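# Sort tested circuit boards into totes by tester light

## Task

For every tester, unlatch and open its lid (pushing its small black tab downward releases the hook), lift the circuit board out, and drop it into the tote whose color (green or red) matches that tester's indicator light. The job fails if any board lands in the tote of the other color, if a tote is left off its bench, or if the robot topples or finishes leaning. The testers are loose and must finish upright on their own plate, still turned the way they started.

## Robot and tools

Robot: a Rainbow Robotics RB-Y1. It has a differential base with two drive wheels and two rear casters. The base is 0.58 m wide and runs from 0.10 m ahead of the wheel axle to 0.57 m behind it, and a spin in place sweeps a 0.58 m radius. It carries a folding leg and torso (squat, shift, pitch, yaw), a head (pan, tilt) and two seven-joint arms. Each arm ends in a parallel gripper with a wrist camera housed in a side case, which can strike things. The cameras are head_camera (896x504 px) plus left_wrist_camera and right_wrist_camera (644x364 px).

Frames, all in metres. Base frame: origin on the floor midway between the drive wheels, x ahead, y to the left, z up. left_hand, right_hand and chest are printed in this frame. A hand point sits between the finger pads; the fingers extend along the hand's -z axis and close along its x axis. Printed hand positions can be off, more so at full reach or under load. The odometry frame is wherever the base frame was at scene start. base_odometry only integrates wheel rotation, so slip shows up as travel and bumps can turn the robot unseen. Heading is in rad, positive to the left.

move runs one action. Allowed combinations: base and/or joints (optionally with min_time_s or contact_limits); target alone or with min_time_s; or contact_limits alone. With no action, move just reports state and images.
- base: one object {x_m_s, turn_rad_s, for_s}. These are velocities held for a duration, not a destination. x_m_s is forward speed in m/s, magnitude 0.005 to 0.4, negative for reverse. turn_rad_s is turn rate in rad/s, positive to the left, magnitude 0.02 to 1.509. for_s is 0.1 to 5 s. A missing speed means 0, and the base cannot move sideways. It accelerates at 0.4 m/s² (turns 0.5 rad/s²) and keeps coasting up to 1 s (turns 3.1 s) afterwards. Distance is roughly speed times for_s. If |x_m_s| + 0.27|turn_rad_s| exceeds 0.4, both are scaled down.
- joints: an object keyed by joint name, giving absolute angles in rad; the two *_gripper_m keys are absolute openings in m (0 to 0.1). Ranges: torso_squat_rad 0 to 1.2, torso_shift_rad -0.3 to 0.6, torso_pitch_rad -0.2 to 1.4, torso_yaw_rad -1.5 to 1.5 (left positive; raise both shoulder rolls at least 0.2 rad first). Each shoulder pitch is -2.356 to 2.356, with negative raising the arm forward. left_shoulder_roll_rad is 0 to 3.141; right_shoulder_roll_rad is -3.141 to 0, with outward lift being the sign away from 0. Shoulder yaw is ±2.094, elbow -2.617 to 0.01 (negative bends), forearm roll ±3.141, wrist pitch -1.57 to 1.919, hand roll ±2.705. head_pan_rad is ±0.523 relative to the chest; head_tilt_rad is -0.35 to 1.57, positive looking down. The torso must also obey combined limits: squat+shift<=1.52; squat-shift+pitch<=1.57; shift+0.5pitch-0.4squat<=0.7; shift+0.3pitch-0.5squat<=0.39.
- target: {side: "left"|"right", x, y, z, quat_wxyz}. This is an absolute hand pose in the base frame, with x, y, z in m (-3 to 3) and the quaternion written the way the hand lines print it. It is solved once into joint angles, so the hand travels on an arc that can bulge over 0.1 m; break long moves into short steps.
- min_time_s: 0.1 to 8, the shortest duration of each arm, head and torso motion.
- contact_limits: {left_gripper_m, right_gripper_m}, a gripper current cap in mA from 200 to 672.5. It starts each scene at 672.5, stays in force until changed, and scales grip force down.
- cameras: a list of names, or "all" (the default); [] returns no images. blocking: true (the default) waits until everything is at rest; false returns after about 0.5 s. A target motion always blocks and is refused while another move is running.
To grip, command an opening at least 0.005 m narrower than the object.

wait {seconds 0-10, cameras} lets time pass and returns the state. stop {cameras} brakes every running motion. zoom_image {camera, region [x0,y0,x1,y1] in pixels, up to 504x504} gives a closer view of that camera's latest image. finished_scene {scene} ends the scene for good, so the goal must hold once the robot lets go.

Result lines: "move" reads done, or else the worst status. left_hand_status and right_hand_status read reached (within 10 mm and 2°), short (with the miss distance) or refused (with a reason). base_status reads "done (sent for a of b s)", even if the base was blocked. joint_status words: off_target (resting away from the goal, possibly still pushing); time_out; contact_stop (torso only; stops the whole group); limit_stop_at_<name> (a built-in guard, including own-body guards); not_followed (the collision check withheld the arm, and the cause line says why); torque_fault; limit_stop_at_motor_heat. on_its_own lists what happened uncommanded. Other lines: lidar_m gives 12 ranges in 30° sectors counter-clockwise from straight ahead, in a plane 0.23 m above the floor, with "-" for nothing seen. wheel_motors_off=1 means the wheels are disabled. motor_effort gives the wheel load in %, with the peak in brackets; values above about 30 at rest suggest the base is pushing on something. Wrist force and torque are raw readings in the hand axes with offsets. Joint torques and external torques are listed in arm joint order. Motor temperatures and MOTOR HOT warn of heat.

Hazards. If a move or wait is refused, or an uncommanded stop occurs, the remaining calls in that reply are skipped. The base does not stop at furniture: it can stall and disable its wheels for 2 s, or tip over if the body snags on an edge. Never let the arms collide with or press on each other, grippers and camera cases included; keeping about 0.5 rad of outward shoulder roll helps. Contact torque reaching a joint limit (elbow 32.7 N m, wrist joints 22.7, shoulders 63.7) causes a 10 s full stop. Hot motors (80 °C) lock the arm for 30-60 s; avoid holding loads or pushing against unreachable poses for long. Keep heavy loads close to the body, since weight far forward tips the robot. Do not drop boards or release them while moving, do not slam lids, and do not knock or shift the testers or totes.

Each tool is called as name(argument=value, ...), one argument or row to a line, values as JSON.

## Session

move(
  joints={"head_tilt_rad":0.5},
)

Scene clock: 0.60 s.
Joint torques (N m): left_arm=[-1.97 1.12 0.09 -0.48 0.25 -0.31 0.08] | right_arm=[-1.63 0.13 -0.41 -0.2 -0.17 -0.6 -0.05]
External joint torques (N m): left_arm=[0.05 0.14 0.02 0.11 0.24 0.06 0.09] | right_arm=[-0.37 0.89 -0.37 0.19 -0.21 -0.17 -0.06]
Motor temperatures (°C): left_arm=[29 31 29 32 38 34 40] | right_arm=[34 33 28 32 45 35 36]
Wrist force (N): left_arm=[-2.6 -0.4 -9.6] | right_arm=[1.3 10.6 -12.6]
Wrist torque (N m): left_arm=[0.02 -0.45 -0.21] | right_arm=[-0.04 0.79 0.51]
Wrist force, peak (N): left_arm=[-2.7 -0.2 -9.8] | right_arm=[1.0 10.9 -12.9]
move: done
base_odometry: x=+0.000 y=+0.000 heading=+0.000
lidar_m: 2.87 2.44 2.86 2.63 2.50 2.56 1.97 1.86 2.25 2.25 2.13 2.19
base_status: not commanded
joint_positions: torso_squat_rad=+0.350 torso_shift_rad=+0.000 torso_pitch_rad=+0.000 torso_yaw_rad=+0.000 left_shoulder_pitch_rad=-0.001 left_shoulder_roll_rad=+0.031 left_shoulder_yaw_rad=-0.041 left_elbow_rad=-0.170 left_forearm_roll_rad=+0.033 left_wrist_pitch_rad=+0.032 left_hand_roll_rad=+0.039 left_gripper_m=+0.100 right_shoulder_pitch_rad=+0.036 right_shoulder_roll_rad=-0.008 right_shoulder_yaw_rad=-0.002 right_elbow_rad=-0.181 right_forearm_roll_rad=-0.038 right_wrist_pitch_rad=-0.031 right_hand_roll_rad=+0.012 right_gripper_m=+0.099 head_pan_rad=+0.000 head_tilt_rad=+0.500
joint_status: all done
wheel_motors_off: 0
motor_effort: left_wheel=+3(5) right_wheel=-1(3)
chest: x=-0.2280 y=-0.0008 z=+1.2475 quat_wxyz=(+1.000, +0.000, +0.000, +0.000) (m; base frame)
left_hand: x=-0.1518 y=+0.2404 z=+0.5662 quat_wxyz=(+0.997, +0.012, -0.070, +0.014) (m; base frame)
right_hand: x=-0.1586 y=-0.2280 z=+0.5658 quat_wxyz=(+0.996, -0.004, -0.089, -0.020) (m; base frame)
pictures: head_camera, left_wrist_camera, right_wrist_camera
camera_calibration:
head_camera: T_world_to_cam=[[0.0105866, -0.998763, 0.048585, -0.0707146], [-0.444251, -0.0482271, -0.894604, 1.26236], [0.89584, -0.0121131, -0.444212, 0.766498], [0, 0, 0, 1]] pos_world=[-0.125108, -0.000462579, 1.47323]
left_wrist_camera: T_world_to_cam=[[0.990967, 0.0426955, 0.127125, 0.0668799], [-0.0219471, -0.883548, 0.467825, -0.0215704], [0.132295, -0.46639, -0.874631, 0.696404], [0, 0, 0, 1]] pos_world=[-0.15888, 0.302882, 0.610686]
right_wrist_camera: T_world_to_cam=[[-0.979227, 0.0586123, -0.194112, -0.0296433], [-0.0323791, 0.899827, 0.435044, -0.0129043], [0.200166, 0.432292, -0.879237, 0.699438], [0, 0, 0, 1]] pos_world=[-0.169449, -0.289013, 0.614832]

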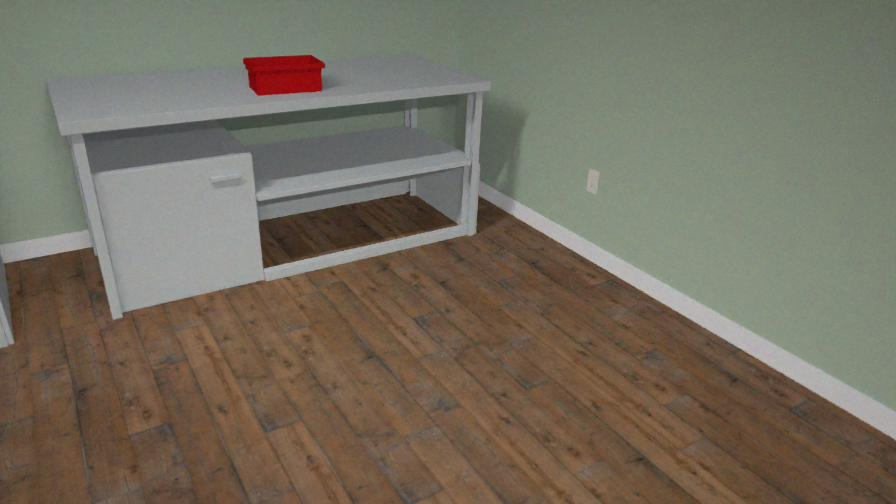

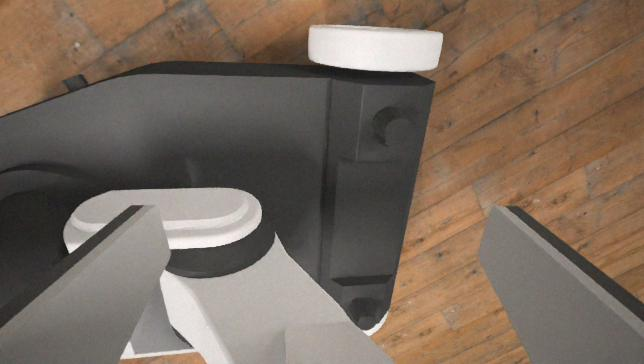

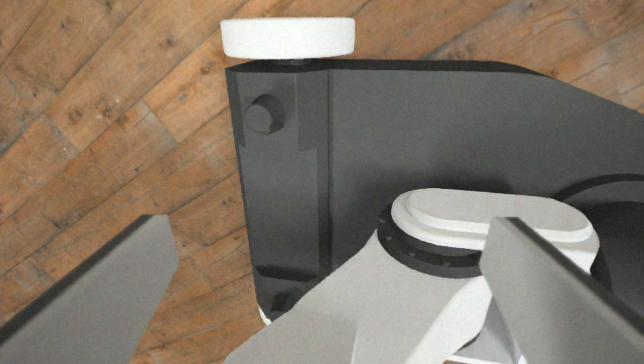

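move(
  base={"turn_rad_s":0.8,"for_s":1.3},
  joints={"head_tilt_rad":0.4},
  cameras=["head_camera"],
)

move(
  base={"turn_rad_s":0.8,"for_s":1.3},
  cameras=["head_camera"],
)

move(
  base={"turn_rad_s":0.8,"for_s":1.3},
  cameras=["head_camera"],
)

move(
  base={"turn_rad_s":0.8,"for_s":1.3},
  cameras=["head_camera"],
)

move(
  base={"turn_rad_s":0.8,"for_s":1.3},
  cameras=["head_camera"],
)

Scene clock: 15.27 s.
Joint torques (N m): left_arm=[-2.01 1.03 0.1 -0.5 0.24 -0.35 0.11] | right_arm=[-1.59 -0.05 -0.23 -0.28 -0.3 -0.53 0.07]
External joint torques (N m): left_arm=[0 0.04 0.03 0.08 0.24 0.03 0.12] | right_arm=[-0.32 0.7 -0.2 0.1 -0.34 -0.1 0.06]
Motor temperatures (°C): left_arm=[29 31 29 32 38 34 40] | right_arm=[34 33 28 32 45 35 36]
Wrist force (N): left_arm=[-2.6 -0.6 -9.8] | right_arm=[1.1 10.7 -12.6]
Wrist torque (N m): left_arm=[0.03 -0.47 -0.22] | right_arm=[-0.07 0.76 0.52]
Wrist force, peak (N): left_arm=[-2.6 -0.5 -10.1] | right_arm=[1.1 11.0 -13.0]
move: done
base_odometry: x=+0.000 y=+0.000 heading=+0.845
lidar_m: 2.46 2.85 2.50 2.49 2.79 1.84 1.88 2.24 2.14 2.14 2.47 2.45
base_status: done (sent for 1.3 of 1.3 s)
joint_positions: torso_squat_rad=+0.350 torso_shift_rad=+0.000 torso_pitch_rad=+0.000 torso_yaw_rad=+0.000 left_shoulder_pitch_rad=-0.001 left_shoulder_roll_rad=+0.031 left_shoulder_yaw_rad=-0.041 left_elbow_rad=-0.170 left_forearm_roll_rad=+0.033 left_wrist_pitch_rad=+0.032 left_hand_roll_rad=+0.039 left_gripper_m=+0.100 right_shoulder_pitch_rad=+0.036 right_shoulder_roll_rad=-0.008 right_shoulder_yaw_rad=-0.002 right_elbow_rad=-0.181 right_forearm_roll_rad=-0.038 right_wrist_pitch_rad=-0.031 right_hand_roll_rad=+0.012 right_gripper_m=+0.099 head_pan_rad=+0.000 head_tilt_rad=+0.400
joint_status: all done
wheel_motors_off: 0
motor_effort: left_wheel=+1(30) right_wheel=+4(28)
chest: x=-0.2280 y=-0.0008 z=+1.2475 quat_wxyz=(+1.000, +0.000, +0.000, +0.000) (m; base frame)
left_hand: x=-0.1518 y=+0.2403 z=+0.5662 quat_wxyz=(+0.997, +0.012, -0.070, +0.014) (m; base frame)
right_hand: x=-0.1586 y=-0.2280 z=+0.5658 quat_wxyz=(+0.996, -0.004, -0.089, -0.020) (m; base frame)
pictures: head_camera
camera_calibration:
head_camera: T_world_to_cam=[[0.00558978, -0.998763, 0.0494023, -0.0729278], [-0.352777, -0.0481963, -0.934465, 1.3389], [0.935691, -0.0122045, -0.35261, 0.642111], [0, 0, 0, 1]] pos_world=[-0.128076, -0.00047086, 1.48118]

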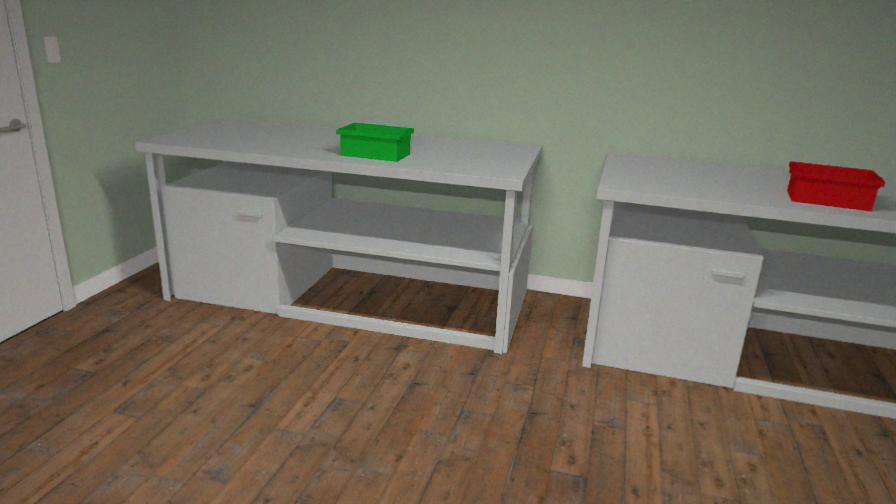

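Scene clock: 18.20 s.
Joint torques (N m): left_arm=[-2.09 1.04 0.22 -0.46 0.2 -0.36 0.07] | right_arm=[-1.49 0.1 -0.51 -0.24 -0.22 -0.56 0.01]
External joint torques (N m): left_arm=[-0.08 0.05 0.15 0.12 0.2 0.02 0.07] | right_arm=[-0.23 0.85 -0.47 0.15 -0.26 -0.13 0]
Motor temperatures (°C): left_arm=[29 31 29 32 38 34 40] | right_arm=[34 33 28 32 45 35 36]
Wrist force (N): left_arm=[-2.6 -0.3 -9.5] | right_arm=[0.9 10.6 -12.7]
Wrist torque (N m): left_arm=[0.00 -0.45 -0.21] | right_arm=[-0.05 0.75 0.50]
Wrist force, peak (N): left_arm=[-2.6 -0.2 -10.0] | right_arm=[1.0 11.1 -12.9]
move: done
base_odometry: x=+0.000 y=+0.000 heading=+1.689
lidar_m: 2.56 2.50 2.63 1.90 1.85 2.24 2.20 2.14 2.25 2.54 2.44 2.86
base_status: done (sent for 1.3 of 1.3 s)
joint_positions: torso_squat_rad=+0.350 torso_shift_rad=+0.000 torso_pitch_rad=+0.000 torso_yaw_rad=+0.000 left_shoulder_pitch_rad=-0.001 left_shoulder_roll_rad=+0.031 left_shoulder_yaw_rad=-0.041 left_elbow_rad=-0.170 left_forearm_roll_rad=+0.033 left_wrist_pitch_rad=+0.032 left_hand_roll_rad=+0.039 left_gripper_m=+0.100 right_shoulder_pitch_rad=+0.036 right_shoulder_roll_rad=-0.008 right_shoulder_yaw_rad=-0.002 right_elbow_rad=-0.181 right_forearm_roll_rad=-0.038 right_wrist_pitch_rad=-0.031 right_hand_roll_rad=+0.012 right_gripper_m=+0.099 head_pan_rad=+0.000 head_tilt_rad=+0.400
joint_status: not commanded
wheel_motors_off: 0
motor_effort: left_wheel=+1(16) right_wheel=+6(24)
chest: x=-0.2280 y=-0.0008 z=+1.2475 quat_wxyz=(+1.000, +0.000, +0.000, +0.000) (m; base frame)
left_hand: x=-0.1518 y=+0.2403 z=+0.5662 quat_wxyz=(+0.997, +0.012, -0.070, +0.014) (m; base frame)
right_hand: x=-0.1586 y=-0.2280 z=+0.5658 quat_wxyz=(+0.996, -0.004, -0.089, -0.020) (m; base frame)
pictures: head_camera
camera_calibration:
head_camera: T_world_to_cam=[[0.00558986, -0.998763, 0.0494031, -0.0729296], [-0.352775, -0.0481971, -0.934466, 1.3389], [0.935692, -0.0122046, -0.352608, 0.64211], [0, 0, 0, 1]] pos_world=[-0.128078, -0.00047141, 1.48118]

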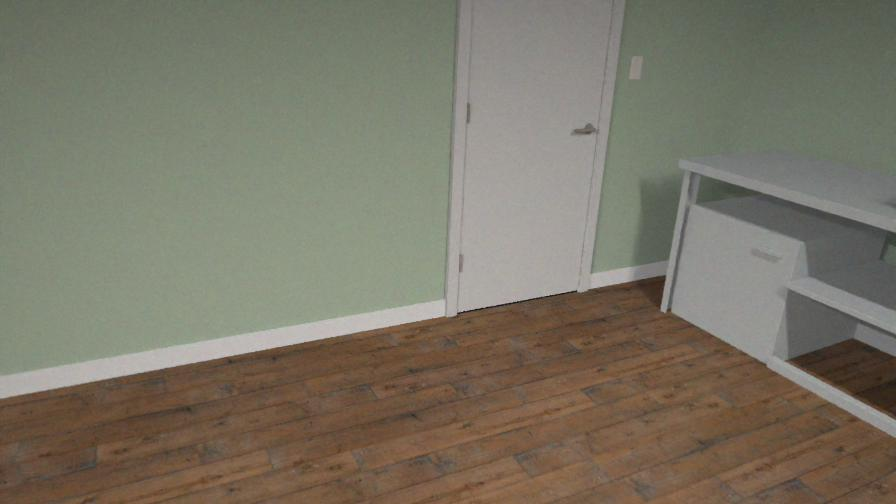

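Scene clock: 21.13 s.
Joint torques (N m): left_arm=[-2.13 1.06 0.23 -0.58 0.24 -0.36 0.07] | right_arm=[-1.27 0.04 -0.19 -0.32 -0.05 -0.56 0.01]
External joint torques (N m): left_arm=[-0.11 0.07 0.16 0 0.23 0.02 0.08] | right_arm=[0 0.79 -0.15 0.07 -0.09 -0.13 0]
Motor temperatures (°C): left_arm=[29 31 29 32 38 34 40] | right_arm=[34 33 28 32 45 35 36]
Wrist force (N): left_arm=[-2.4 -0.5 -9.6] | right_arm=[1.0 10.8 -12.8]
Wrist torque (N m): left_arm=[0.01 -0.43 -0.21] | right_arm=[-0.08 0.76 0.52]
Wrist force, peak (N): left_arm=[-2.6 -0.2 -10.0] | right_arm=[0.8 10.7 -13.3]
move: done
base_odometry: x=+0.000 y=+0.000 heading=+2.534
lidar_m: 2.53 2.04 1.86 2.24 2.33 2.12 2.15 2.67 2.45 2.47 2.74 2.50
base_status: done (sent for 1.3 of 1.3 s)
joint_positions: torso_squat_rad=+0.350 torso_shift_rad=+0.000 torso_pitch_rad=+0.000 torso_yaw_rad=+0.000 left_shoulder_pitch_rad=-0.001 left_shoulder_roll_rad=+0.031 left_shoulder_yaw_rad=-0.041 left_elbow_rad=-0.170 left_forearm_roll_rad=+0.033 left_wrist_pitch_rad=+0.032 left_hand_roll_rad=+0.039 left_gripper_m=+0.100 right_shoulder_pitch_rad=+0.036 right_shoulder_roll_rad=-0.008 right_shoulder_yaw_rad=-0.002 right_elbow_rad=-0.181 right_forearm_roll_rad=-0.038 right_wrist_pitch_rad=-0.031 right_hand_roll_rad=+0.012 right_gripper_m=+0.099 head_pan_rad=+0.000 head_tilt_rad=+0.400
joint_status: not commanded
wheel_motors_off: 0
motor_effort: left_wheel=+0(16) right_wheel=+5(25)
chest: x=-0.2280 y=-0.0008 z=+1.2475 quat_wxyz=(+1.000, +0.000, +0.000, +0.000) (m; base frame)
left_hand: x=-0.1518 y=+0.2403 z=+0.5662 quat_wxyz=(+0.997, +0.012, -0.070, +0.014) (m; base frame)
right_hand: x=-0.1586 y=-0.2280 z=+0.5658 quat_wxyz=(+0.996, -0.004, -0.089, -0.020) (m; base frame)
pictures: head_camera
camera_calibration:
head_camera: T_world_to_cam=[[0.00558955, -0.998763, 0.0494044, -0.0729303], [-0.352773, -0.0481983, -0.934467, 1.3389], [0.935692, -0.0122053, -0.352606, 0.64211], [0, 0, 0, 1]] pos_world=[-0.12808, -0.000470112, 1.48118]

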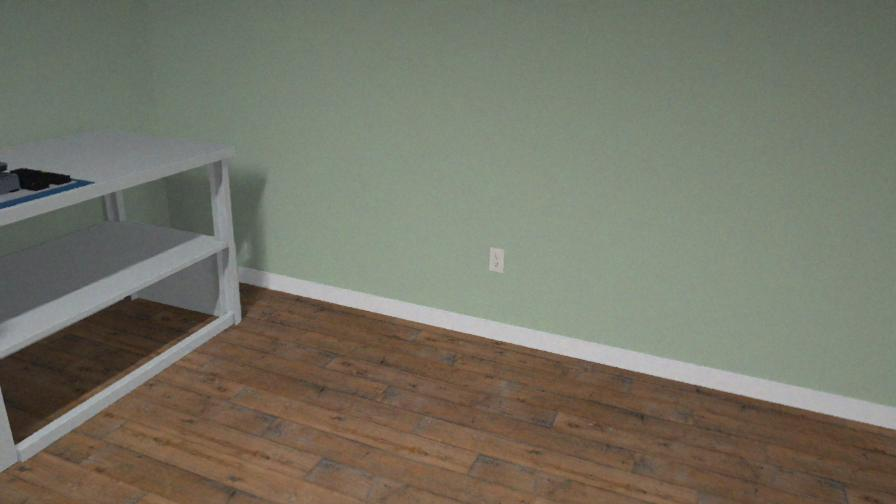

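Scene clock: 24.07 s.
Joint torques (N m): left_arm=[-2.12 1.08 0.23 -0.53 0.2 -0.35 0.13] | right_arm=[-1.18 0.05 -0.21 -0.31 -0.29 -0.6 -0.01]
External joint torques (N m): left_arm=[-0.1 0.1 0.16 0.05 0.2 0.03 0.14] | right_arm=[0.08 0.8 -0.18 0.08 -0.33 -0.17 -0.02]
Motor temperatures (°C): left_arm=[29 31 29 32 38 34 40] | right_arm=[34 33 28 32 45 35 36]
Wrist force (N): left_arm=[-2.4 -0.4 -9.7] | right_arm=[0.9 10.7 -12.7]
Wrist torque (N m): left_arm=[0.01 -0.41 -0.21] | right_arm=[-0.06 0.75 0.50]
Wrist force, peak (N): left_arm=[-2.8 -0.4 -10.0] | right_arm=[1.2 10.9 -13.0]
move: done
base_odometry: x=+0.000 y=+0.000 heading=-2.904
lidar_m: 1.85 1.88 2.23 2.14 2.13 2.35 2.50 2.45 2.87 2.52 2.50 2.75
base_status: done (sent for 1.3 of 1.3 s)
joint_positions: torso_squat_rad=+0.350 torso_shift_rad=+0.000 torso_pitch_rad=+0.000 torso_yaw_rad=+0.000 left_shoulder_pitch_rad=-0.001 left_shoulder_roll_rad=+0.031 left_shoulder_yaw_rad=-0.041 left_elbow_rad=-0.170 left_forearm_roll_rad=+0.033 left_wrist_pitch_rad=+0.032 left_hand_roll_rad=+0.039 left_gripper_m=+0.100 right_shoulder_pitch_rad=+0.036 right_shoulder_roll_rad=-0.008 right_shoulder_yaw_rad=-0.002 right_elbow_rad=-0.181 right_forearm_roll_rad=-0.038 right_wrist_pitch_rad=-0.031 right_hand_roll_rad=+0.012 right_gripper_m=+0.099 head_pan_rad=+0.000 head_tilt_rad=+0.400
joint_status: not commanded
wheel_motors_off: 0
motor_effort: left_wheel=+2(16) right_wheel=+4(24)
chest: x=-0.2280 y=-0.0008 z=+1.2475 quat_wxyz=(+1.000, +0.000, +0.000, +0.000) (m; base frame)
left_hand: x=-0.1518 y=+0.2403 z=+0.5662 quat_wxyz=(+0.997, +0.012, -0.070, +0.014) (m; base frame)
right_hand: x=-0.1586 y=-0.2280 z=+0.5658 quat_wxyz=(+0.996, -0.004, -0.089, -0.020) (m; base frame)
pictures: head_camera
camera_calibration:
head_camera: T_world_to_cam=[[0.00558956, -0.998763, 0.0494044, -0.0729303], [-0.352772, -0.0481982, -0.934467, 1.3389], [0.935693, -0.0122052, -0.352605, 0.642109], [0, 0, 0, 1]] pos_world=[-0.128081, -0.000470193, 1.48118]

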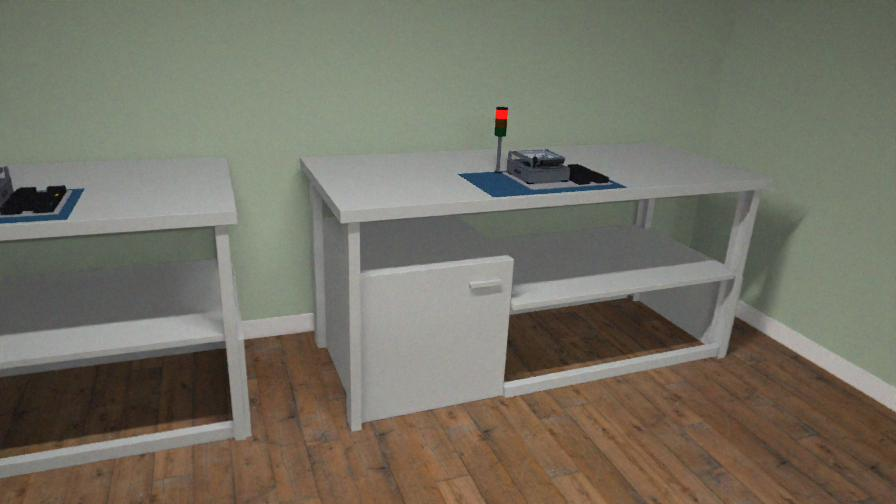

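Scene clock: 27.00 s.
Joint torques (N m): left_arm=[-2 1.11 0.13 -0.46 0.16 -0.31 0.11] | right_arm=[-1.51 0.2 -0.45 -0.15 -0.22 -0.51 0.1]
External joint torques (N m): left_arm=[0.01 0.12 0.05 0.13 0.16 0.07 0.12] | right_arm=[-0.24 0.95 -0.42 0.23 -0.25 -0.08 0.09]
Motor temperatures (°C): left_arm=[29 31 29 32 38 34 40] | right_arm=[34 33 28 32 45 35 36]
Wrist force (N): left_arm=[-2.5 -0.4 -9.8] | right_arm=[1.2 10.6 -12.9]
Wrist torque (N m): left_arm=[0.01 -0.44 -0.22] | right_arm=[-0.04 0.79 0.51]
Wrist force, peak (N): left_arm=[-2.8 -0.5 -10.1] | right_arm=[1.2 10.9 -13.0]
move: done
base_odometry: x=+0.000 y=+0.000 heading=-2.060
lidar_m: 2.25 2.24 2.12 2.19 2.91 2.45 2.86 2.64 2.51 2.58 1.96 1.85
base_status: done (sent for 1.3 of 1.3 s)
joint_positions: torso_squat_rad=+0.350 torso_shift_rad=+0.000 torso_pitch_rad=+0.000 torso_yaw_rad=+0.000 left_shoulder_pitch_rad=-0.001 left_shoulder_roll_rad=+0.031 left_shoulder_yaw_rad=-0.041 left_elbow_rad=-0.170 left_forearm_roll_rad=+0.033 left_wrist_pitch_rad=+0.032 left_hand_roll_rad=+0.039 left_gripper_m=+0.100 right_shoulder_pitch_rad=+0.036 right_shoulder_roll_rad=-0.008 right_shoulder_yaw_rad=-0.002 right_elbow_rad=-0.181 right_forearm_roll_rad=-0.038 right_wrist_pitch_rad=-0.031 right_hand_roll_rad=+0.012 right_gripper_m=+0.099 head_pan_rad=+0.000 head_tilt_rad=+0.400
joint_status: not commanded
wheel_motors_off: 0
motor_effort: left_wheel=+0(15) right_wheel=+4(24)
chest: x=-0.2280 y=-0.0008 z=+1.2475 quat_wxyz=(+1.000, +0.000, +0.000, +0.000) (m; base frame)
left_hand: x=-0.1518 y=+0.2403 z=+0.5662 quat_wxyz=(+0.997, +0.012, -0.070, +0.014) (m; base frame)
right_hand: x=-0.1586 y=-0.2280 z=+0.5658 quat_wxyz=(+0.996, -0.004, -0.089, -0.020) (m; base frame)
pictures: head_camera
camera_calibration:
head_camera: T_world_to_cam=[[0.00558966, -0.998763, 0.0494045, -0.0729305], [-0.352771, -0.0481984, -0.934467, 1.33891], [0.935693, -0.0122051, -0.352604, 0.642109], [0, 0, 0, 1]] pos_world=[-0.128082, -0.00047013, 1.48118]

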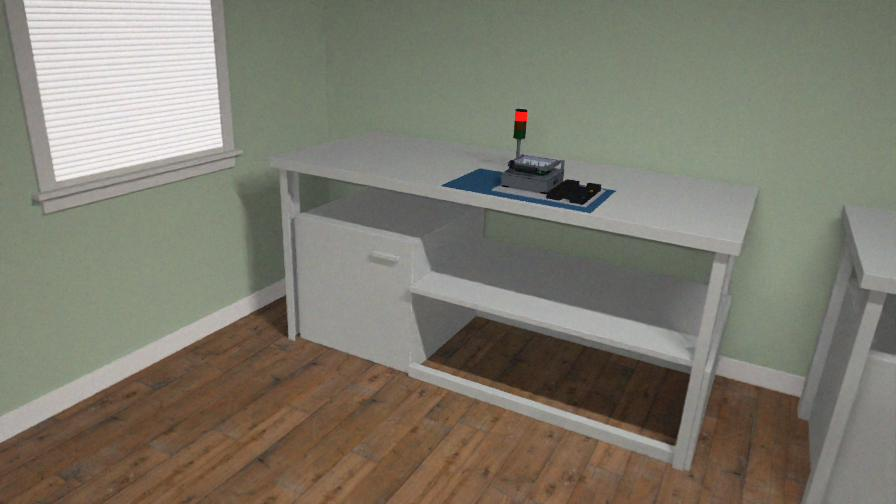

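zoom_image(
  camera="head_camera",
  region=[440, 90, 640, 220],
)

move(
  base={"turn_rad_s":0.8,"for_s":1.3},
  cameras=["head_camera"],
)

Scaled by 2.520 from the camera's 896x504 image, which has a finer 1280x720 frame.

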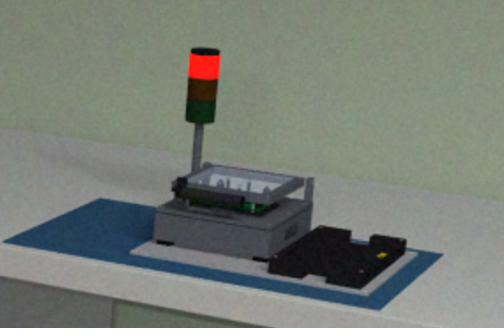

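Scene clock: 37.27 s.
Joint torques (N m): left_arm=[-2.09 1 -0.02 -0.59 0.24 -0.39 0.09] | right_arm=[-1.47 0.13 -0.1 -0.23 -0.24 -0.44 0.09]
External joint torques (N m): left_arm=[-0.08 0.02 -0.09 -0.01 0.24 -0.01 0.09] | right_arm=[-0.21 0.88 -0.06 0.15 -0.28 -0.01 0.08]
Motor temperatures (°C): left_arm=[29 31 29 32 38 34 40] | right_arm=[34 33 28 32 45 35 36]
Wrist force (N): left_arm=[-2.5 -0.3 -9.5] | right_arm=[0.9 10.9 -12.6]
Wrist torque (N m): left_arm=[0.00 -0.45 -0.21] | right_arm=[-0.08 0.75 0.50]
Wrist force, peak (N): left_arm=[-2.6 -0.3 -10.0] | right_arm=[1.1 11.2 -12.9]
move: done
base_odometry: x=+0.000 y=+0.000 heading=-1.215
lidar_m: 2.13 2.13 2.48 2.44 2.46 2.85 2.51 2.51 2.81 1.86 1.88 2.24
base_status: done (sent for 1.3 of 1.3 s)
joint_positions: torso_squat_rad=+0.350 torso_shift_rad=+0.000 torso_pitch_rad=+0.000 torso_yaw_rad=+0.000 left_shoulder_pitch_rad=-0.001 left_shoulder_roll_rad=+0.031 left_shoulder_yaw_rad=-0.041 left_elbow_rad=-0.170 left_forearm_roll_rad=+0.033 left_wrist_pitch_rad=+0.032 left_hand_roll_rad=+0.039 left_gripper_m=+0.100 right_shoulder_pitch_rad=+0.036 right_shoulder_roll_rad=-0.008 right_shoulder_yaw_rad=-0.002 right_elbow_rad=-0.181 right_forearm_roll_rad=-0.038 right_wrist_pitch_rad=-0.031 right_hand_roll_rad=+0.012 right_gripper_m=+0.099 head_pan_rad=+0.000 head_tilt_rad=+0.400
joint_status: not commanded
wheel_motors_off: 0
motor_effort: left_wheel=+1(17) right_wheel=+6(24)
chest: x=-0.2280 y=-0.0008 z=+1.2475 quat_wxyz=(+1.000, +0.000, +0.000, +0.000) (m; base frame)
left_hand: x=-0.1518 y=+0.2403 z=+0.5662 quat_wxyz=(+0.997, +0.012, -0.070, +0.014) (m; base frame)
right_hand: x=-0.1586 y=-0.2280 z=+0.5658 quat_wxyz=(+0.996, -0.004, -0.089, -0.020) (m; base frame)
pictures: head_camera
camera_calibration:
head_camera: T_world_to_cam=[[0.00558945, -0.998763, 0.0494062, -0.0729313], [-0.352771, -0.0481999, -0.934467, 1.33891], [0.935693, -0.0122059, -0.352604, 0.642109], [0, 0, 0, 1]] pos_world=[-0.128082, -0.000468421, 1.48118]

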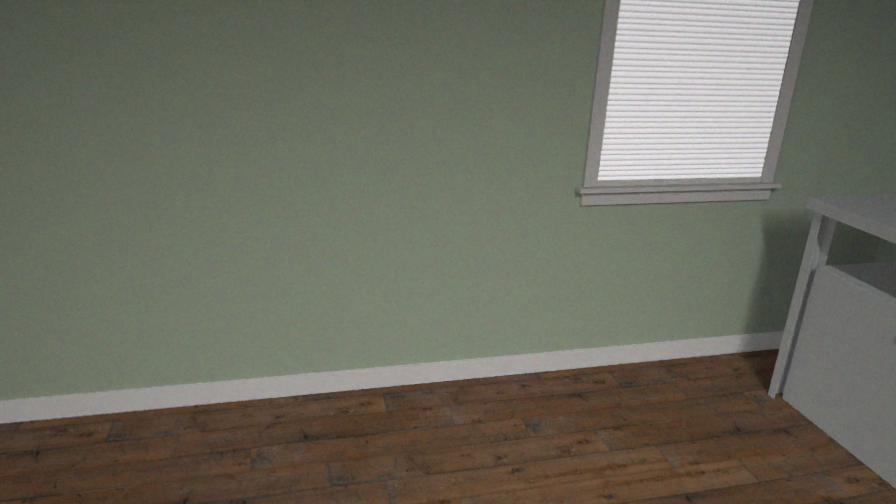

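move(
  base={"turn_rad_s":-0.8,"for_s":1.0},
  cameras=[],
)

move(
  target={"side":"left","x":0.2,"y":0.34,"z":1.1,"quat_wxyz":[0.924,0,-0.383,0]},
  min_time_s=2,
  cameras=[],
)

move(
  target={"side":"right","x":0.2,"y":-0.34,"z":1.1,"quat_wxyz":[0.924,0,-0.383,0]},
  min_time_s=2,
  cameras=[],
)

move(
  base={"x_m_s":0.3,"for_s":4.54},
  joints={"left_gripper_m":0.0,"right_gripper_m":0.034},
  cameras=[],
)

move(
  base={"turn_rad_s":-0.5,"for_s":1.0},
  joints={"head_tilt_rad":0.6},
  cameras=["head_camera"],
)

Scene clock: 74.77 s.
Joint torques (N m): left_arm=[-2.09 1.02 0.11 -0.44 0.24 -0.3 0.03] | right_arm=[-1.65 0.13 -0.21 -0.29 -0.11 -0.48 0.03]
External joint torques (N m): left_arm=[-0.08 0.05 0.04 0.14 0.23 0.08 0.03] | right_arm=[-0.39 0.88 -0.18 0.09 -0.15 -0.05 0.02]
Motor temperatures (°C): left_arm=[29 31 29 32 38 34 40] | right_arm=[34 33 28 31 45 35 36]
Wrist force (N): left_arm=[-2.6 -0.4 -9.4] | right_arm=[1.2 11.2 -12.4]
Wrist torque (N m): left_arm=[0.01 -0.46 -0.20] | right_arm=[-0.12 0.79 0.48]
Wrist force, peak (N): left_arm=[-2.4 -0.3 -10.0] | right_arm=[1.0 11.3 -12.6]
move: done
base_odometry: x=+0.000 y=+0.000 heading=-1.714
lidar_m: 2.28 2.13 2.13 2.53 2.44 2.46 2.81 2.51 2.51 2.81 1.86 2.24
base_status: done (sent for 1 of 1 s)
joint_positions: torso_squat_rad=+0.350 torso_shift_rad=+0.000 torso_pitch_rad=+0.000 torso_yaw_rad=+0.000 left_shoulder_pitch_rad=-0.001 left_shoulder_roll_rad=+0.031 left_shoulder_yaw_rad=-0.041 left_elbow_rad=-0.170 left_forearm_roll_rad=+0.033 left_wrist_pitch_rad=+0.032 left_hand_roll_rad=+0.039 left_gripper_m=+0.100 right_shoulder_pitch_rad=+0.036 right_shoulder_roll_rad=-0.008 right_shoulder_yaw_rad=-0.002 right_elbow_rad=-0.181 right_forearm_roll_rad=-0.038 right_wrist_pitch_rad=-0.031 right_hand_roll_rad=+0.012 right_gripper_m=+0.099 head_pan_rad=+0.000 head_tilt_rad=+0.400
joint_status: not commanded
wheel_motors_off: 0
motor_effort: left_wheel=+7(17) right_wheel=-1(21)
chest: x=-0.2280 y=-0.0007 z=+1.2475 quat_wxyz=(+1.000, +0.000, +0.000, +0.000) (m; base frame)
left_hand: x=-0.1518 y=+0.2404 z=+0.5662 quat_wxyz=(+0.997, +0.012, -0.070, +0.014) (m; base frame)
right_hand: x=-0.1586 y=-0.2280 z=+0.5658 quat_wxyz=(+0.996, -0.004, -0.089, -0.020) (m; base frame)
pictures: none
No camera images: "cameras" was empty.

Scene clock: 77.50 s.
Joint torques (N m): left_arm=[-10.25 11.18 9.28 -4.12 -0.51 -1.33 0.02] | right_arm=[-1.49 0.18 -0.41 -0.3 -0.14 -0.55 0.06]
External joint torques (N m): left_arm=[0.54 -0.4 0.53 0.86 0.14 -0.07 0.06] | right_arm=[-0.22 0.93 -0.37 0.08 -0.18 -0.12 0.05]
Motor temperatures (°C): left_arm=[29 31 29 32 38 34 40] | right_arm=[34 33 28 31 45 35 36]
Wrist force (N): left_arm=[-5.9 0.1 -8.1] | right_arm=[1.1 10.8 -12.8]
Wrist torque (N m): left_arm=[-0.02 -0.62 -0.19] | right_arm=[-0.06 0.76 0.52]
Wrist force, peak (N): left_arm=[-5.4 0.1 -9.3] | right_arm=[1.1 11.2 -13.1]
move: done
base_odometry: x=+0.000 y=+0.000 heading=-1.714
lidar_m: 2.27 2.12 2.14 2.53 2.44 2.46 2.80 2.51 2.51 2.80 1.86 2.25
base_status: not commanded
joint_positions: torso_squat_rad=+0.350 torso_shift_rad=+0.000 torso_pitch_rad=+0.000 torso_yaw_rad=+0.000 left_shoulder_pitch_rad=-0.069 left_shoulder_roll_rad=+0.950 left_shoulder_yaw_rad=+0.028 left_elbow_rad=-2.199 left_forearm_roll_rad=+0.694 left_wrist_pitch_rad=+1.310 left_hand_roll_rad=+0.525 left_gripper_m=+0.100 right_shoulder_pitch_rad=+0.036 right_shoulder_roll_rad=-0.008 right_shoulder_yaw_rad=-0.002 right_elbow_rad=-0.181 right_forearm_roll_rad=-0.038 right_wrist_pitch_rad=-0.031 right_hand_roll_rad=+0.012 right_gripper_m=+0.099 head_pan_rad=+0.000 head_tilt_rad=+0.400
joint_status: all done
wheel_motors_off: 0
motor_effort: left_wheel=+9(10) right_wheel=-2(3)
chest: x=-0.2280 y=-0.0008 z=+1.2475 quat_wxyz=(+1.000, +0.000, +0.000, +0.000) (m; base frame)
left_hand: x=+0.1995 y=+0.3399 z=+1.1005 quat_wxyz=(+0.923, +0.000, -0.384, +0.000) (m; base frame)
left_hand_status: reached (checked arc, planned for 2.4 s): 1 mm and 0.2 deg off.
right_hand: x=-0.1586 y=-0.2280 z=+0.5658 quat_wxyz=(+0.996, -0.004, -0.089, -0.020) (m; base frame)
pictures: none
No camera images: "cameras" was empty.

Scene clock: 80.20 s.
Joint torques (N m): left_arm=[-10.18 11.19 9.09 -4.1 -0.46 -1.28 0.01] | right_arm=[-11.32 -11.6 -8.59 -4.74 0.6 -1.48 0.01]
External joint torques (N m): left_arm=[0.61 -0.39 0.33 0.88 0.2 -0.01 0.05] | right_arm=[0.2 1.22 0.07 0.93 -0.27 -0.14 -0.03]
Motor temperatures (°C): left_arm=[29 31 29 32 38 34 40] | right_arm=[34 33 28 32 45 35 36]
Wrist force (N): left_arm=[-6.0 0.0 -8.0] | right_arm=[-2.2 10.9 -11.2]
Wrist torque (N m): left_arm=[-0.02 -0.61 -0.17] | right_arm=[-0.07 0.63 0.48]
Wrist force, peak (N): left_arm=[-6.0 -0.3 -8.4] | right_arm=[0.6 12.3 -12.9]
move: done
base_odometry: x=+0.000 y=+0.000 heading=-1.714
lidar_m: 2.28 2.12 2.13 2.53 2.44 2.46 2.80 2.51 2.51 2.81 1.85 2.25
base_status: not commanded
joint_positions: torso_squat_rad=+0.350 torso_shift_rad=+0.000 torso_pitch_rad=+0.000 torso_yaw_rad=+0.000 left_shoulder_pitch_rad=-0.069 left_shoulder_roll_rad=+0.950 left_shoulder_yaw_rad=+0.028 left_elbow_rad=-2.199 left_forearm_roll_rad=+0.694 left_wrist_pitch_rad=+1.310 left_hand_roll_rad=+0.525 left_gripper_m=+0.100 right_shoulder_pitch_rad=-0.078 right_shoulder_roll_rad=-0.878 right_shoulder_yaw_rad=-0.064 right_elbow_rad=-2.201 right_forearm_roll_rad=-0.673 right_wrist_pitch_rad=+1.364 right_hand_roll_rad=-0.468 right_gripper_m=+0.099 head_pan_rad=+0.000 head_tilt_rad=+0.400
joint_status: all done
wheel_motors_off: 0
motor_effort: left_wheel=+9(10) right_wheel=-1(4)
chest: x=-0.2280 y=-0.0007 z=+1.2475 quat_wxyz=(+1.000, +0.000, +0.000, +0.000) (m; base frame)
left_hand: x=+0.1995 y=+0.3400 z=+1.1005 quat_wxyz=(+0.923, +0.000, -0.384, +0.000) (m; base frame)
right_hand: x=+0.1997 y=-0.3400 z=+1.1003 quat_wxyz=(+0.923, +0.000, -0.384, +0.000) (m; base frame)
right_hand_status: reached (checked arc, planned for 2.4 s): 0 mm and 0.1 deg off.
pictures: none
No camera images: "cameras" was empty.

Scene clock: 85.93 s.
Joint torques (N m): left_arm=[-10.21 11.06 9.15 -4.12 -0.51 -1.47 0.12] | right_arm=[-10.93 -11.39 -8.68 -4.75 0.65 -1.56 -0.04]
External joint torques (N m): left_arm=[0.59 -0.52 0.4 0.86 0.15 -0.2 0.16] | right_arm=[0.6 1.43 -0.02 0.91 -0.22 -0.22 -0.08]
Motor temperatures (°C): left_arm=[29 31 29 32 38 34 40] | right_arm=[34 34 28 32 45 35 36]
Wrist force (N): left_arm=[-6.1 -0.3 -8.0] | right_arm=[-2.4 10.6 -11.4]
Wrist torque (N m): left_arm=[0.01 -0.63 -0.18] | right_arm=[-0.05 0.59 0.49]
Wrist force, peak (N): left_arm=[-6.1 -0.3 -8.5] | right_arm=[-2.4 11.2 -11.5]
move: done
base_odometry: x=-0.194 y=-1.346 heading=-1.714
lidar_m: 1.19 1.12 1.13 1.34 2.45 3.41 3.97 3.51 1.79 1.35 1.65 1.00
base_status: done (sent for 4.53 of 4.53 s)
joint_positions: torso_squat_rad=+0.350 torso_shift_rad=+0.000 torso_pitch_rad=+0.000 torso_yaw_rad=+0.000 left_shoulder_pitch_rad=-0.069 left_shoulder_roll_rad=+0.950 left_shoulder_yaw_rad=+0.028 left_elbow_rad=-2.199 left_forearm_roll_rad=+0.694 left_wrist_pitch_rad=+1.310 left_hand_roll_rad=+0.525 left_gripper_m=+0.000 right_shoulder_pitch_rad=-0.078 right_shoulder_roll_rad=-0.878 right_shoulder_yaw_rad=-0.064 right_elbow_rad=-2.201 right_forearm_roll_rad=-0.673 right_wrist_pitch_rad=+1.364 right_hand_roll_rad=-0.468 right_gripper_m=+0.034 head_pan_rad=+0.000 head_tilt_rad=+0.400
joint_status: all done
wheel_motors_off: 0
motor_effort: left_wheel=-2(36) right_wheel=-2(21)
chest: x=-0.2280 y=-0.0007 z=+1.2475 quat_wxyz=(+1.000, +0.000, +0.000, +0.000) (m; base frame)
left_hand: x=+0.1996 y=+0.3400 z=+1.1005 quat_wxyz=(+0.923, +0.000, -0.384, +0.000) (m; base frame)
right_hand: x=+0.1997 y=-0.3400 z=+1.1003 quat_wxyz=(+0.923, +0.000, -0.384, +0.000) (m; base frame)
pictures: none
No camera images: "cameras" was empty.

Scene clock: 88.23 s.
Joint torques (N m): left_arm=[-10.21 11.04 9.1 -4.09 -0.47 -1.35 0.02] | right_arm=[-11.17 -11.51 -8.72 -4.74 0.73 -1.55 0.05]
External joint torques (N m): left_arm=[0.59 -0.54 0.34 0.9 0.19 -0.08 0.06] | right_arm=[0.35 1.32 -0.06 0.93 -0.13 -0.21 0.01]
Motor temperatures (°C): left_arm=[29 31 29 32 38 34 40] | right_arm=[34 34 28 32 45 35 36]
Wrist force (N): left_arm=[-6.2 -0.3 -7.9] | right_arm=[-2.5 10.5 -11.1]
Wrist torque (N m): left_arm=[0.02 -0.65 -0.17] | right_arm=[-0.05 0.56 0.45]
Wrist force, peak (N): left_arm=[-6.1 -0.5 -8.4] | right_arm=[-2.4 10.9 -11.6]
move: done
base_odometry: x=-0.194 y=-1.346 heading=-2.214
lidar_m: 1.01 1.21 1.12 1.13 1.36 2.61 3.41 3.92 3.51 1.62 1.36 1.65
base_status: done (sent for 1 of 1 s)
joint_positions: torso_squat_rad=+0.350 torso_shift_rad=+0.000 torso_pitch_rad=+0.000 torso_yaw_rad=+0.000 left_shoulder_pitch_rad=-0.069 left_shoulder_roll_rad=+0.950 left_shoulder_yaw_rad=+0.028 left_elbow_rad=-2.199 left_forearm_roll_rad=+0.694 left_wrist_pitch_rad=+1.310 left_hand_roll_rad=+0.525 left_gripper_m=+0.000 right_shoulder_pitch_rad=-0.078 right_shoulder_roll_rad=-0.878 right_shoulder_yaw_rad=-0.064 right_elbow_rad=-2.201 right_forearm_roll_rad=-0.673 right_wrist_pitch_rad=+1.364 right_hand_roll_rad=-0.468 right_gripper_m=+0.034 head_pan_rad=+0.000 head_tilt_rad=+0.600
joint_status: all done
wheel_motors_off: 0
motor_effort: left_wheel=+2(26) right_wheel=+1(28)
chest: x=-0.2280 y=-0.0007 z=+1.2475 quat_wxyz=(+1.000, +0.000, +0.000, +0.000) (m; base frame)
left_hand: x=+0.1996 y=+0.3400 z=+1.1005 quat_wxyz=(+0.923, +0.000, -0.384, +0.000) (m; base frame)
right_hand: x=+0.1997 y=-0.3400 z=+1.1004 quat_wxyz=(+0.923, +0.000, -0.384, +0.000) (m; base frame)
pictures: head_camera
camera_calibration:
head_camera: T_world_to_cam=[[0.0154779, -0.998756, 0.0474002, -0.0678895], [-0.531334, -0.0483743, -0.84578, 1.17374], [0.847021, -0.0120945, -0.531422, 0.882699], [0, 0, 0, 1]] pos_world=[-0.122964, -0.000350351, 1.46503]

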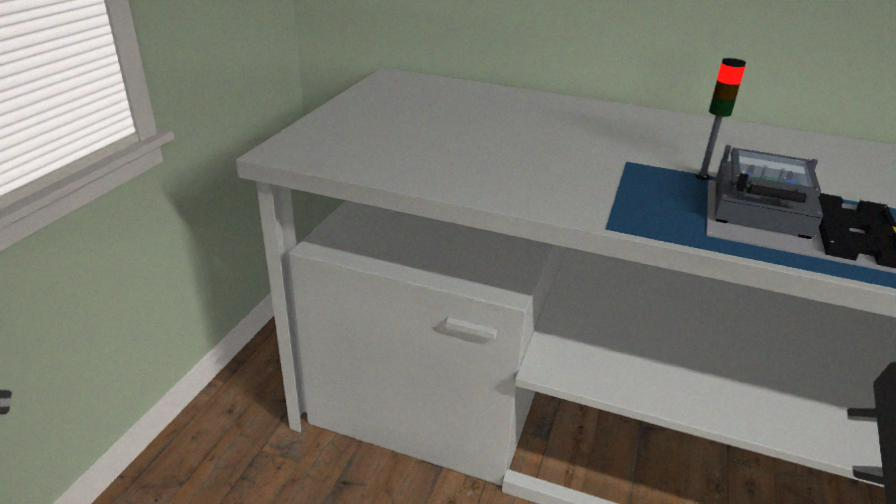

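move(
  base={"turn_rad_s":-0.8,"for_s":1.265},
  cameras=[],
)

move(
  base={"x_m_s":0.3,"for_s":1.76},
  cameras=[],
)

move(
  base={"turn_rad_s":0.6,"for_s":1.187},
  joints={"head_tilt_rad":0.8},
  cameras=["head_camera"],
)

Scene clock: 107.43 s.
Joint torques (N m): left_arm=[-10.27 11.15 9.14 -4.02 -0.39 -1.39 0.1] | right_arm=[-10.92 -11.65 -8.7 -4.81 0.72 -1.5 0]
External joint torques (N m): left_arm=[0.52 -0.43 0.38 0.96 0.27 -0.12 0.14] | right_arm=[0.6 1.18 -0.03 0.86 -0.15 -0.16 -0.04]
Motor temperatures (°C): left_arm=[29 31 29 32 38 34 40] | right_arm=[34 34 28 32 45 35 36]
Wrist force (N): left_arm=[-6.1 0.0 -8.0] | right_arm=[-2.2 10.8 -11.5]
Wrist torque (N m): left_arm=[-0.02 -0.63 -0.16] | right_arm=[-0.07 0.60 0.47]
Wrist force, peak (N): left_arm=[-6.4 0.0 -8.2] | right_arm=[-2.2 11.2 -11.5]
move: done
base_odometry: x=-0.194 y=-1.346 heading=-3.016
lidar_m: 1.48 1.01 1.05 1.16 1.12 1.20 1.70 3.41 3.62 3.59 3.22 1.35
base_status: done (sent for 1.27 of 1.27 s)
joint_positions: torso_squat_rad=+0.350 torso_shift_rad=+0.000 torso_pitch_rad=+0.000 torso_yaw_rad=+0.000 left_shoulder_pitch_rad=-0.069 left_shoulder_roll_rad=+0.950 left_shoulder_yaw_rad=+0.028 left_elbow_rad=-2.199 left_forearm_roll_rad=+0.694 left_wrist_pitch_rad=+1.310 left_hand_roll_rad=+0.525 left_gripper_m=+0.000 right_shoulder_pitch_rad=-0.078 right_shoulder_roll_rad=-0.878 right_shoulder_yaw_rad=-0.064 right_elbow_rad=-2.201 right_forearm_roll_rad=-0.673 right_wrist_pitch_rad=+1.364 right_hand_roll_rad=-0.468 right_gripper_m=+0.034 head_pan_rad=+0.000 head_tilt_rad=+0.600
joint_status: not commanded
wheel_motors_off: 0
motor_effort: left_wheel=+4(25) right_wheel=+0(17)
chest: x=-0.2280 y=-0.0007 z=+1.2475 quat_wxyz=(+1.000, +0.000, +0.000, +0.000) (m; base frame)
left_hand: x=+0.1996 y=+0.3400 z=+1.1005 quat_wxyz=(+0.923, +0.000, -0.384, +0.000) (m; base frame)
right_hand: x=+0.1997 y=-0.3400 z=+1.1004 quat_wxyz=(+0.923, +0.000, -0.384, +0.000) (m; base frame)
pictures: none
No camera images: "cameras" was empty.

Scene clock: 110.40 s.
Joint torques (N m): left_arm=[-10.37 11.07 9.05 -4.19 -0.37 -1.32 0.04] | right_arm=[-10.99 -11.64 -8.61 -4.7 0.66 -1.44 0.17]
External joint torques (N m): left_arm=[0.43 -0.51 0.29 0.79 0.28 -0.05 0.08] | right_arm=[0.54 1.18 0.05 0.97 -0.2 -0.1 0.12]
Motor temperatures (°C): left_arm=[29 31 29 32 38 34 40] | right_arm=[34 34 28 32 45 35 36]
Wrist force (N): left_arm=[-5.8 -0.1 -8.1] | right_arm=[-2.2 10.8 -11.1]
Wrist torque (N m): left_arm=[-0.02 -0.61 -0.17] | right_arm=[-0.07 0.59 0.47]
Wrist force, peak (N): left_arm=[-6.3 -0.2 -8.2] | right_arm=[-2.4 11.0 -11.5]
move: done
base_odometry: x=-0.720 y=-1.412 heading=-3.016
lidar_m: 1.11 1.17 0.66 0.79 1.37 1.45 2.06 3.87 4.37 3.34 1.53 0.86
base_status: done (sent for 1.77 of 1.77 s)
joint_positions: torso_squat_rad=+0.350 torso_shift_rad=+0.000 torso_pitch_rad=+0.000 torso_yaw_rad=+0.000 left_shoulder_pitch_rad=-0.069 left_shoulder_roll_rad=+0.950 left_shoulder_yaw_rad=+0.028 left_elbow_rad=-2.199 left_forearm_roll_rad=+0.694 left_wrist_pitch_rad=+1.310 left_hand_roll_rad=+0.525 left_gripper_m=+0.000 right_shoulder_pitch_rad=-0.078 right_shoulder_roll_rad=-0.878 right_shoulder_yaw_rad=-0.064 right_elbow_rad=-2.201 right_forearm_roll_rad=-0.673 right_wrist_pitch_rad=+1.364 right_hand_roll_rad=-0.468 right_gripper_m=+0.034 head_pan_rad=+0.000 head_tilt_rad=+0.600
joint_status: not commanded
wheel_motors_off: 0
motor_effort: left_wheel=-3(31) right_wheel=-1(28)
chest: x=-0.2280 y=-0.0007 z=+1.2475 quat_wxyz=(+1.000, +0.000, +0.000, +0.000) (m; base frame)
left_hand: x=+0.1996 y=+0.3400 z=+1.1005 quat_wxyz=(+0.923, +0.000, -0.384, +0.000) (m; base frame)
right_hand: x=+0.1997 y=-0.3400 z=+1.1004 quat_wxyz=(+0.923, +0.000, -0.384, +0.000) (m; base frame)
pictures: none
No camera images: "cameras" was empty.

Scene clock: 113.10 s.
Joint torques (N m): left_arm=[-10.16 11.09 9.1 -4.13 -0.47 -1.37 0.09] | right_arm=[-11.09 -11.82 -8.66 -4.77 0.73 -1.54 -0.01]
External joint torques (N m): left_arm=[0.63 -0.49 0.34 0.85 0.19 -0.1 0.13] | right_arm=[0.43 1 0 0.9 -0.13 -0.2 -0.05]
Motor temperatures (°C): left_arm=[29 31 29 32 38 34 40] | right_arm=[34 34 28 32 45 35 36]
Wrist force (N): left_arm=[-6.1 0.1 -7.7] | right_arm=[-2.2 10.7 -11.2]
Wrist torque (N m): left_arm=[-0.03 -0.64 -0.18] | right_arm=[-0.06 0.59 0.47]
Wrist force, peak (N): left_arm=[-6.3 -0.2 -8.2] | right_arm=[-2.7 10.9 -11.6]
move: done
base_odometry: x=-0.720 y=-1.412 heading=-2.296
lidar_m: 0.79 0.66 1.03 1.37 1.57 2.68 3.86 3.81 3.27 1.19 0.86 1.18
base_status: done (sent for 1.2 of 1.2 s)
joint_positions: torso_squat_rad=+0.350 torso_shift_rad=+0.000 torso_pitch_rad=+0.000 torso_yaw_rad=+0.000 left_shoulder_pitch_rad=-0.069 left_shoulder_roll_rad=+0.950 left_shoulder_yaw_rad=+0.028 left_elbow_rad=-2.199 left_forearm_roll_rad=+0.694 left_wrist_pitch_rad=+1.310 left_hand_roll_rad=+0.525 left_gripper_m=+0.000 right_shoulder_pitch_rad=-0.078 right_shoulder_roll_rad=-0.878 right_shoulder_yaw_rad=-0.064 right_elbow_rad=-2.201 right_forearm_roll_rad=-0.673 right_wrist_pitch_rad=+1.364 right_hand_roll_rad=-0.468 right_gripper_m=+0.034 head_pan_rad=+0.000 head_tilt_rad=+0.800
joint_status: all done
wheel_motors_off: 0
motor_effort: left_wheel=+0(28) right_wheel=+4(27)
chest: x=-0.2280 y=-0.0008 z=+1.2475 quat_wxyz=(+1.000, +0.000, +0.000, +0.000) (m; base frame)
left_hand: x=+0.1996 y=+0.3399 z=+1.1005 quat_wxyz=(+0.923, +0.000, -0.384, +0.000) (m; base frame)
right_hand: x=+0.1997 y=-0.3400 z=+1.1003 quat_wxyz=(+0.923, +0.000, -0.384, +0.000) (m; base frame)
pictures: head_camera
camera_calibration:
head_camera: T_world_to_cam=[[0.0247551, -0.998757, 0.0432682, -0.060092], [-0.688765, -0.0484094, -0.723367, 0.9641], [0.724562, -0.0118946, -0.689107, 1.08573], [0, 0, 0, 1]] pos_world=[-0.121156, -0.000431402, 1.44818]

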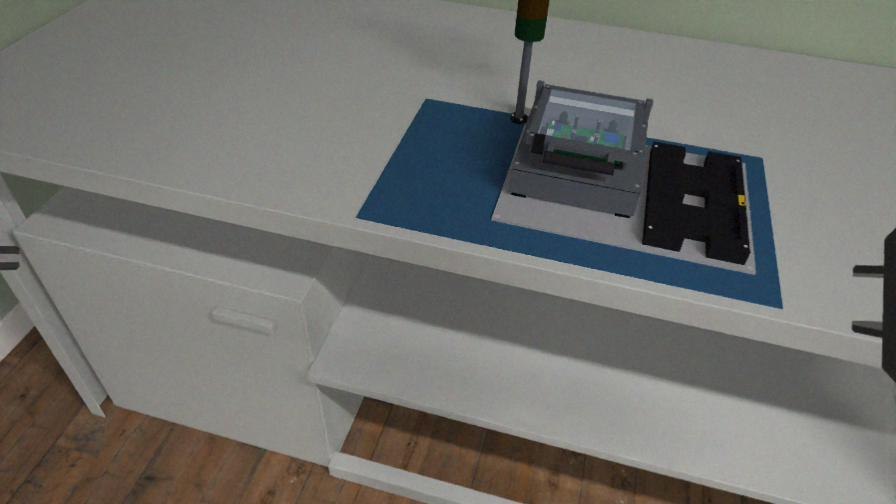

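move(
  base={"turn_rad_s":-0.6,"for_s":1.187},
  cameras=[],
)

move(
  base={"x_m_s":0.2,"for_s":0.9},
  cameras=[],
)

move(
  base={"turn_rad_s":0.5,"for_s":1.024},
  joints={"head_tilt_rad":0.95},
  cameras=["head_camera"],
)

Scene clock: 125.80 s.
Joint torques (N m): left_arm=[-10.34 11.16 9.04 -4.05 -0.4 -1.36 0.1] | right_arm=[-11.18 -11.93 -8.44 -4.88 0.62 -1.51 0.08]
External joint torques (N m): left_arm=[0.46 -0.42 0.28 0.93 0.26 -0.09 0.14] | right_arm=[0.34 0.9 0.22 0.79 -0.24 -0.17 0.03]
Motor temperatures (°C): left_arm=[29 31 29 32 38 34 40] | right_arm=[34 34 28 32 45 35 36]
Wrist force (N): left_arm=[-6.1 -0.2 -7.9] | right_arm=[-2.2 10.9 -11.1]
Wrist torque (N m): left_arm=[0.01 -0.63 -0.16] | right_arm=[-0.09 0.61 0.50]
Wrist force, peak (N): left_arm=[-6.3 -0.4 -8.2] | right_arm=[-2.3 10.9 -11.7]
move: done
base_odometry: x=-0.720 y=-1.412 heading=-3.016
lidar_m: 1.10 1.18 0.65 0.80 1.36 1.45 2.07 3.87 4.37 3.35 1.53 0.85
base_status: done (sent for 1.2 of 1.2 s)
joint_positions: torso_squat_rad=+0.350 torso_shift_rad=+0.000 torso_pitch_rad=+0.000 torso_yaw_rad=+0.000 left_shoulder_pitch_rad=-0.069 left_shoulder_roll_rad=+0.950 left_shoulder_yaw_rad=+0.028 left_elbow_rad=-2.199 left_forearm_roll_rad=+0.694 left_wrist_pitch_rad=+1.310 left_hand_roll_rad=+0.525 left_gripper_m=+0.000 right_shoulder_pitch_rad=-0.078 right_shoulder_roll_rad=-0.878 right_shoulder_yaw_rad=-0.064 right_elbow_rad=-2.201 right_forearm_roll_rad=-0.673 right_wrist_pitch_rad=+1.364 right_hand_roll_rad=-0.468 right_gripper_m=+0.034 head_pan_rad=+0.000 head_tilt_rad=+0.800
joint_status: not commanded
wheel_motors_off: 0
motor_effort: left_wheel=+6(17) right_wheel=+0(23)
chest: x=-0.2280 y=-0.0007 z=+1.2475 quat_wxyz=(+1.000, +0.000, +0.000, +0.000) (m; base frame)
left_hand: x=+0.1995 y=+0.3400 z=+1.1005 quat_wxyz=(+0.923, +0.000, -0.384, +0.000) (m; base frame)
right_hand: x=+0.1997 y=-0.3400 z=+1.1004 quat_wxyz=(+0.923, +0.000, -0.384, +0.000) (m; base frame)
pictures: none
No camera images: "cameras" was empty.

Scene clock: 127.67 s.
Joint torques (N m): left_arm=[-10.22 11.28 9.09 -4.1 -0.38 -1.32 0.05] | right_arm=[-10.85 -11.51 -8.64 -4.89 0.71 -1.52 0]
External joint torques (N m): left_arm=[0.58 -0.3 0.33 0.88 0.28 -0.05 0.09] | right_arm=[0.67 1.32 0.02 0.78 -0.16 -0.18 -0.05]
Motor temperatures (°C): left_arm=[29 31 29 32 38 34 40] | right_arm=[34 34 28 32 45 35 36]
Wrist force (N): left_arm=[-6.1 0.1 -7.7] | right_arm=[-2.5 10.3 -11.3]
Wrist torque (N m): left_arm=[-0.04 -0.63 -0.18] | right_arm=[-0.03 0.58 0.50]
Wrist force, peak (N): left_arm=[-5.7 -0.2 -8.8] | right_arm=[-2.1 10.9 -11.7]
move: done
base_odometry: x=-0.898 y=-1.435 heading=-3.016
lidar_m: 0.98 1.01 0.63 0.59 1.45 1.53 2.19 4.03 4.25 3.25 1.06 0.70
base_status: done (sent for 0.9 of 0.9 s)
joint_positions: torso_squat_rad=+0.350 torso_shift_rad=+0.000 torso_pitch_rad=+0.000 torso_yaw_rad=+0.000 left_shoulder_pitch_rad=-0.069 left_shoulder_roll_rad=+0.950 left_shoulder_yaw_rad=+0.028 left_elbow_rad=-2.199 left_forearm_roll_rad=+0.694 left_wrist_pitch_rad=+1.310 left_hand_roll_rad=+0.525 left_gripper_m=+0.000 right_shoulder_pitch_rad=-0.078 right_shoulder_roll_rad=-0.878 right_shoulder_yaw_rad=-0.064 right_elbow_rad=-2.201 right_forearm_roll_rad=-0.673 right_wrist_pitch_rad=+1.364 right_hand_roll_rad=-0.468 right_gripper_m=+0.034 head_pan_rad=+0.000 head_tilt_rad=+0.800
joint_status: not commanded
wheel_motors_off: 0
motor_effort: left_wheel=-4(35) right_wheel=+2(25)
chest: x=-0.2280 y=-0.0007 z=+1.2475 quat_wxyz=(+1.000, +0.000, +0.000, +0.000) (m; base frame)
left_hand: x=+0.1996 y=+0.3400 z=+1.1005 quat_wxyz=(+0.923, +0.000, -0.384, +0.000) (m; base frame)
right_hand: x=+0.1998 y=-0.3400 z=+1.1004 quat_wxyz=(+0.923, +0.000, -0.384, +0.000) (m; base frame)
pictures: none
No camera images: "cameras" was empty.

Scene clock: 130.00 s.
Joint torques (N m): left_arm=[-10.02 11.36 8.78 -4.06 -0.46 -1.31 0.05] | right_arm=[-10.93 -11.66 -8.56 -4.74 0.65 -1.52 -0.04]
External joint torques (N m): left_arm=[0.77 -0.22 0.02 0.92 0.19 -0.04 0.08] | right_arm=[0.6 1.16 0.1 0.93 -0.21 -0.18 -0.08]
Motor temperatures (°C): left_arm=[29 31 29 32 38 34 40] | right_arm=[34 34 28 32 45 35 36]
Wrist force (N): left_arm=[-6.3 -0.1 -8.3] | right_arm=[-2.4 10.8 -11.4]
Wrist torque (N m): left_arm=[0.00 -0.65 -0.17] | right_arm=[-0.07 0.59 0.49]
Wrist force, peak (N): left_arm=[-6.3 -0.1 -8.3] | right_arm=[-2.3 11.2 -11.4]
move: done
base_odometry: x=-0.898 y=-1.435 heading=-2.500
lidar_m: 1.01 0.63 0.60 1.44 1.52 2.17 4.02 4.28 3.27 1.06 0.70 0.98
base_status: done (sent for 1.03 of 1.03 s)
joint_positions: torso_squat_rad=+0.350 torso_shift_rad=+0.000 torso_pitch_rad=+0.000 torso_yaw_rad=+0.000 left_shoulder_pitch_rad=-0.069 left_shoulder_roll_rad=+0.950 left_shoulder_yaw_rad=+0.028 left_elbow_rad=-2.199 left_forearm_roll_rad=+0.694 left_wrist_pitch_rad=+1.310 left_hand_roll_rad=+0.525 left_gripper_m=+0.000 right_shoulder_pitch_rad=-0.078 right_shoulder_roll_rad=-0.878 right_shoulder_yaw_rad=-0.064 right_elbow_rad=-2.201 right_forearm_roll_rad=-0.673 right_wrist_pitch_rad=+1.364 right_hand_roll_rad=-0.468 right_gripper_m=+0.034 head_pan_rad=+0.000 head_tilt_rad=+0.950
joint_status: all done
wheel_motors_off: 0
motor_effort: left_wheel=+0(27) right_wheel=+4(25)
chest: x=-0.2280 y=-0.0008 z=+1.2475 quat_wxyz=(+1.000, +0.000, +0.000, +0.000) (m; base frame)
left_hand: x=+0.1996 y=+0.3399 z=+1.1005 quat_wxyz=(+0.923, +0.000, -0.384, +0.000) (m; base frame)
right_hand: x=+0.1997 y=-0.3400 z=+1.1003 quat_wxyz=(+0.923, +0.000, -0.384, +0.000) (m; base frame)
pictures: head_camera
camera_calibration:
head_camera: T_world_to_cam=[[0.0310819, -0.998753, 0.0390597, -0.0527107], [-0.789134, -0.0485046, -0.612303, 0.782663], [0.613435, -0.0117918, -0.789657, 1.20838], [0, 0, 0, 1]] pos_world=[-0.122001, -0.000433219, 1.4355]

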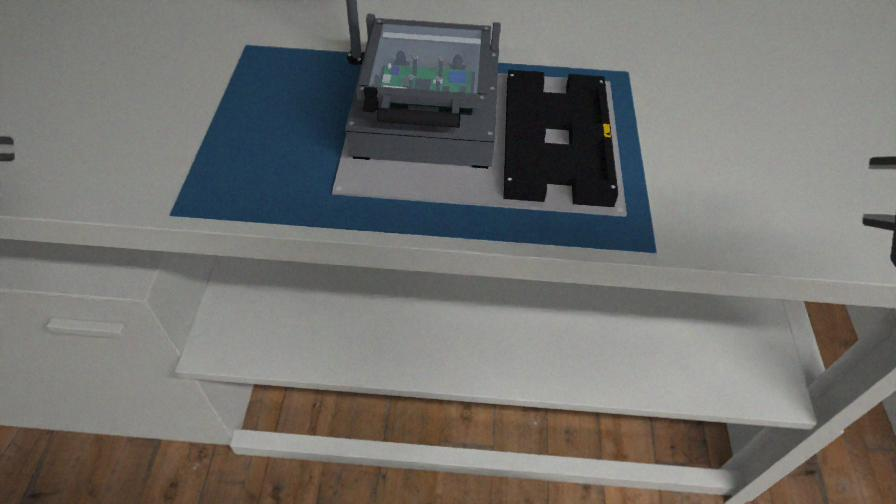

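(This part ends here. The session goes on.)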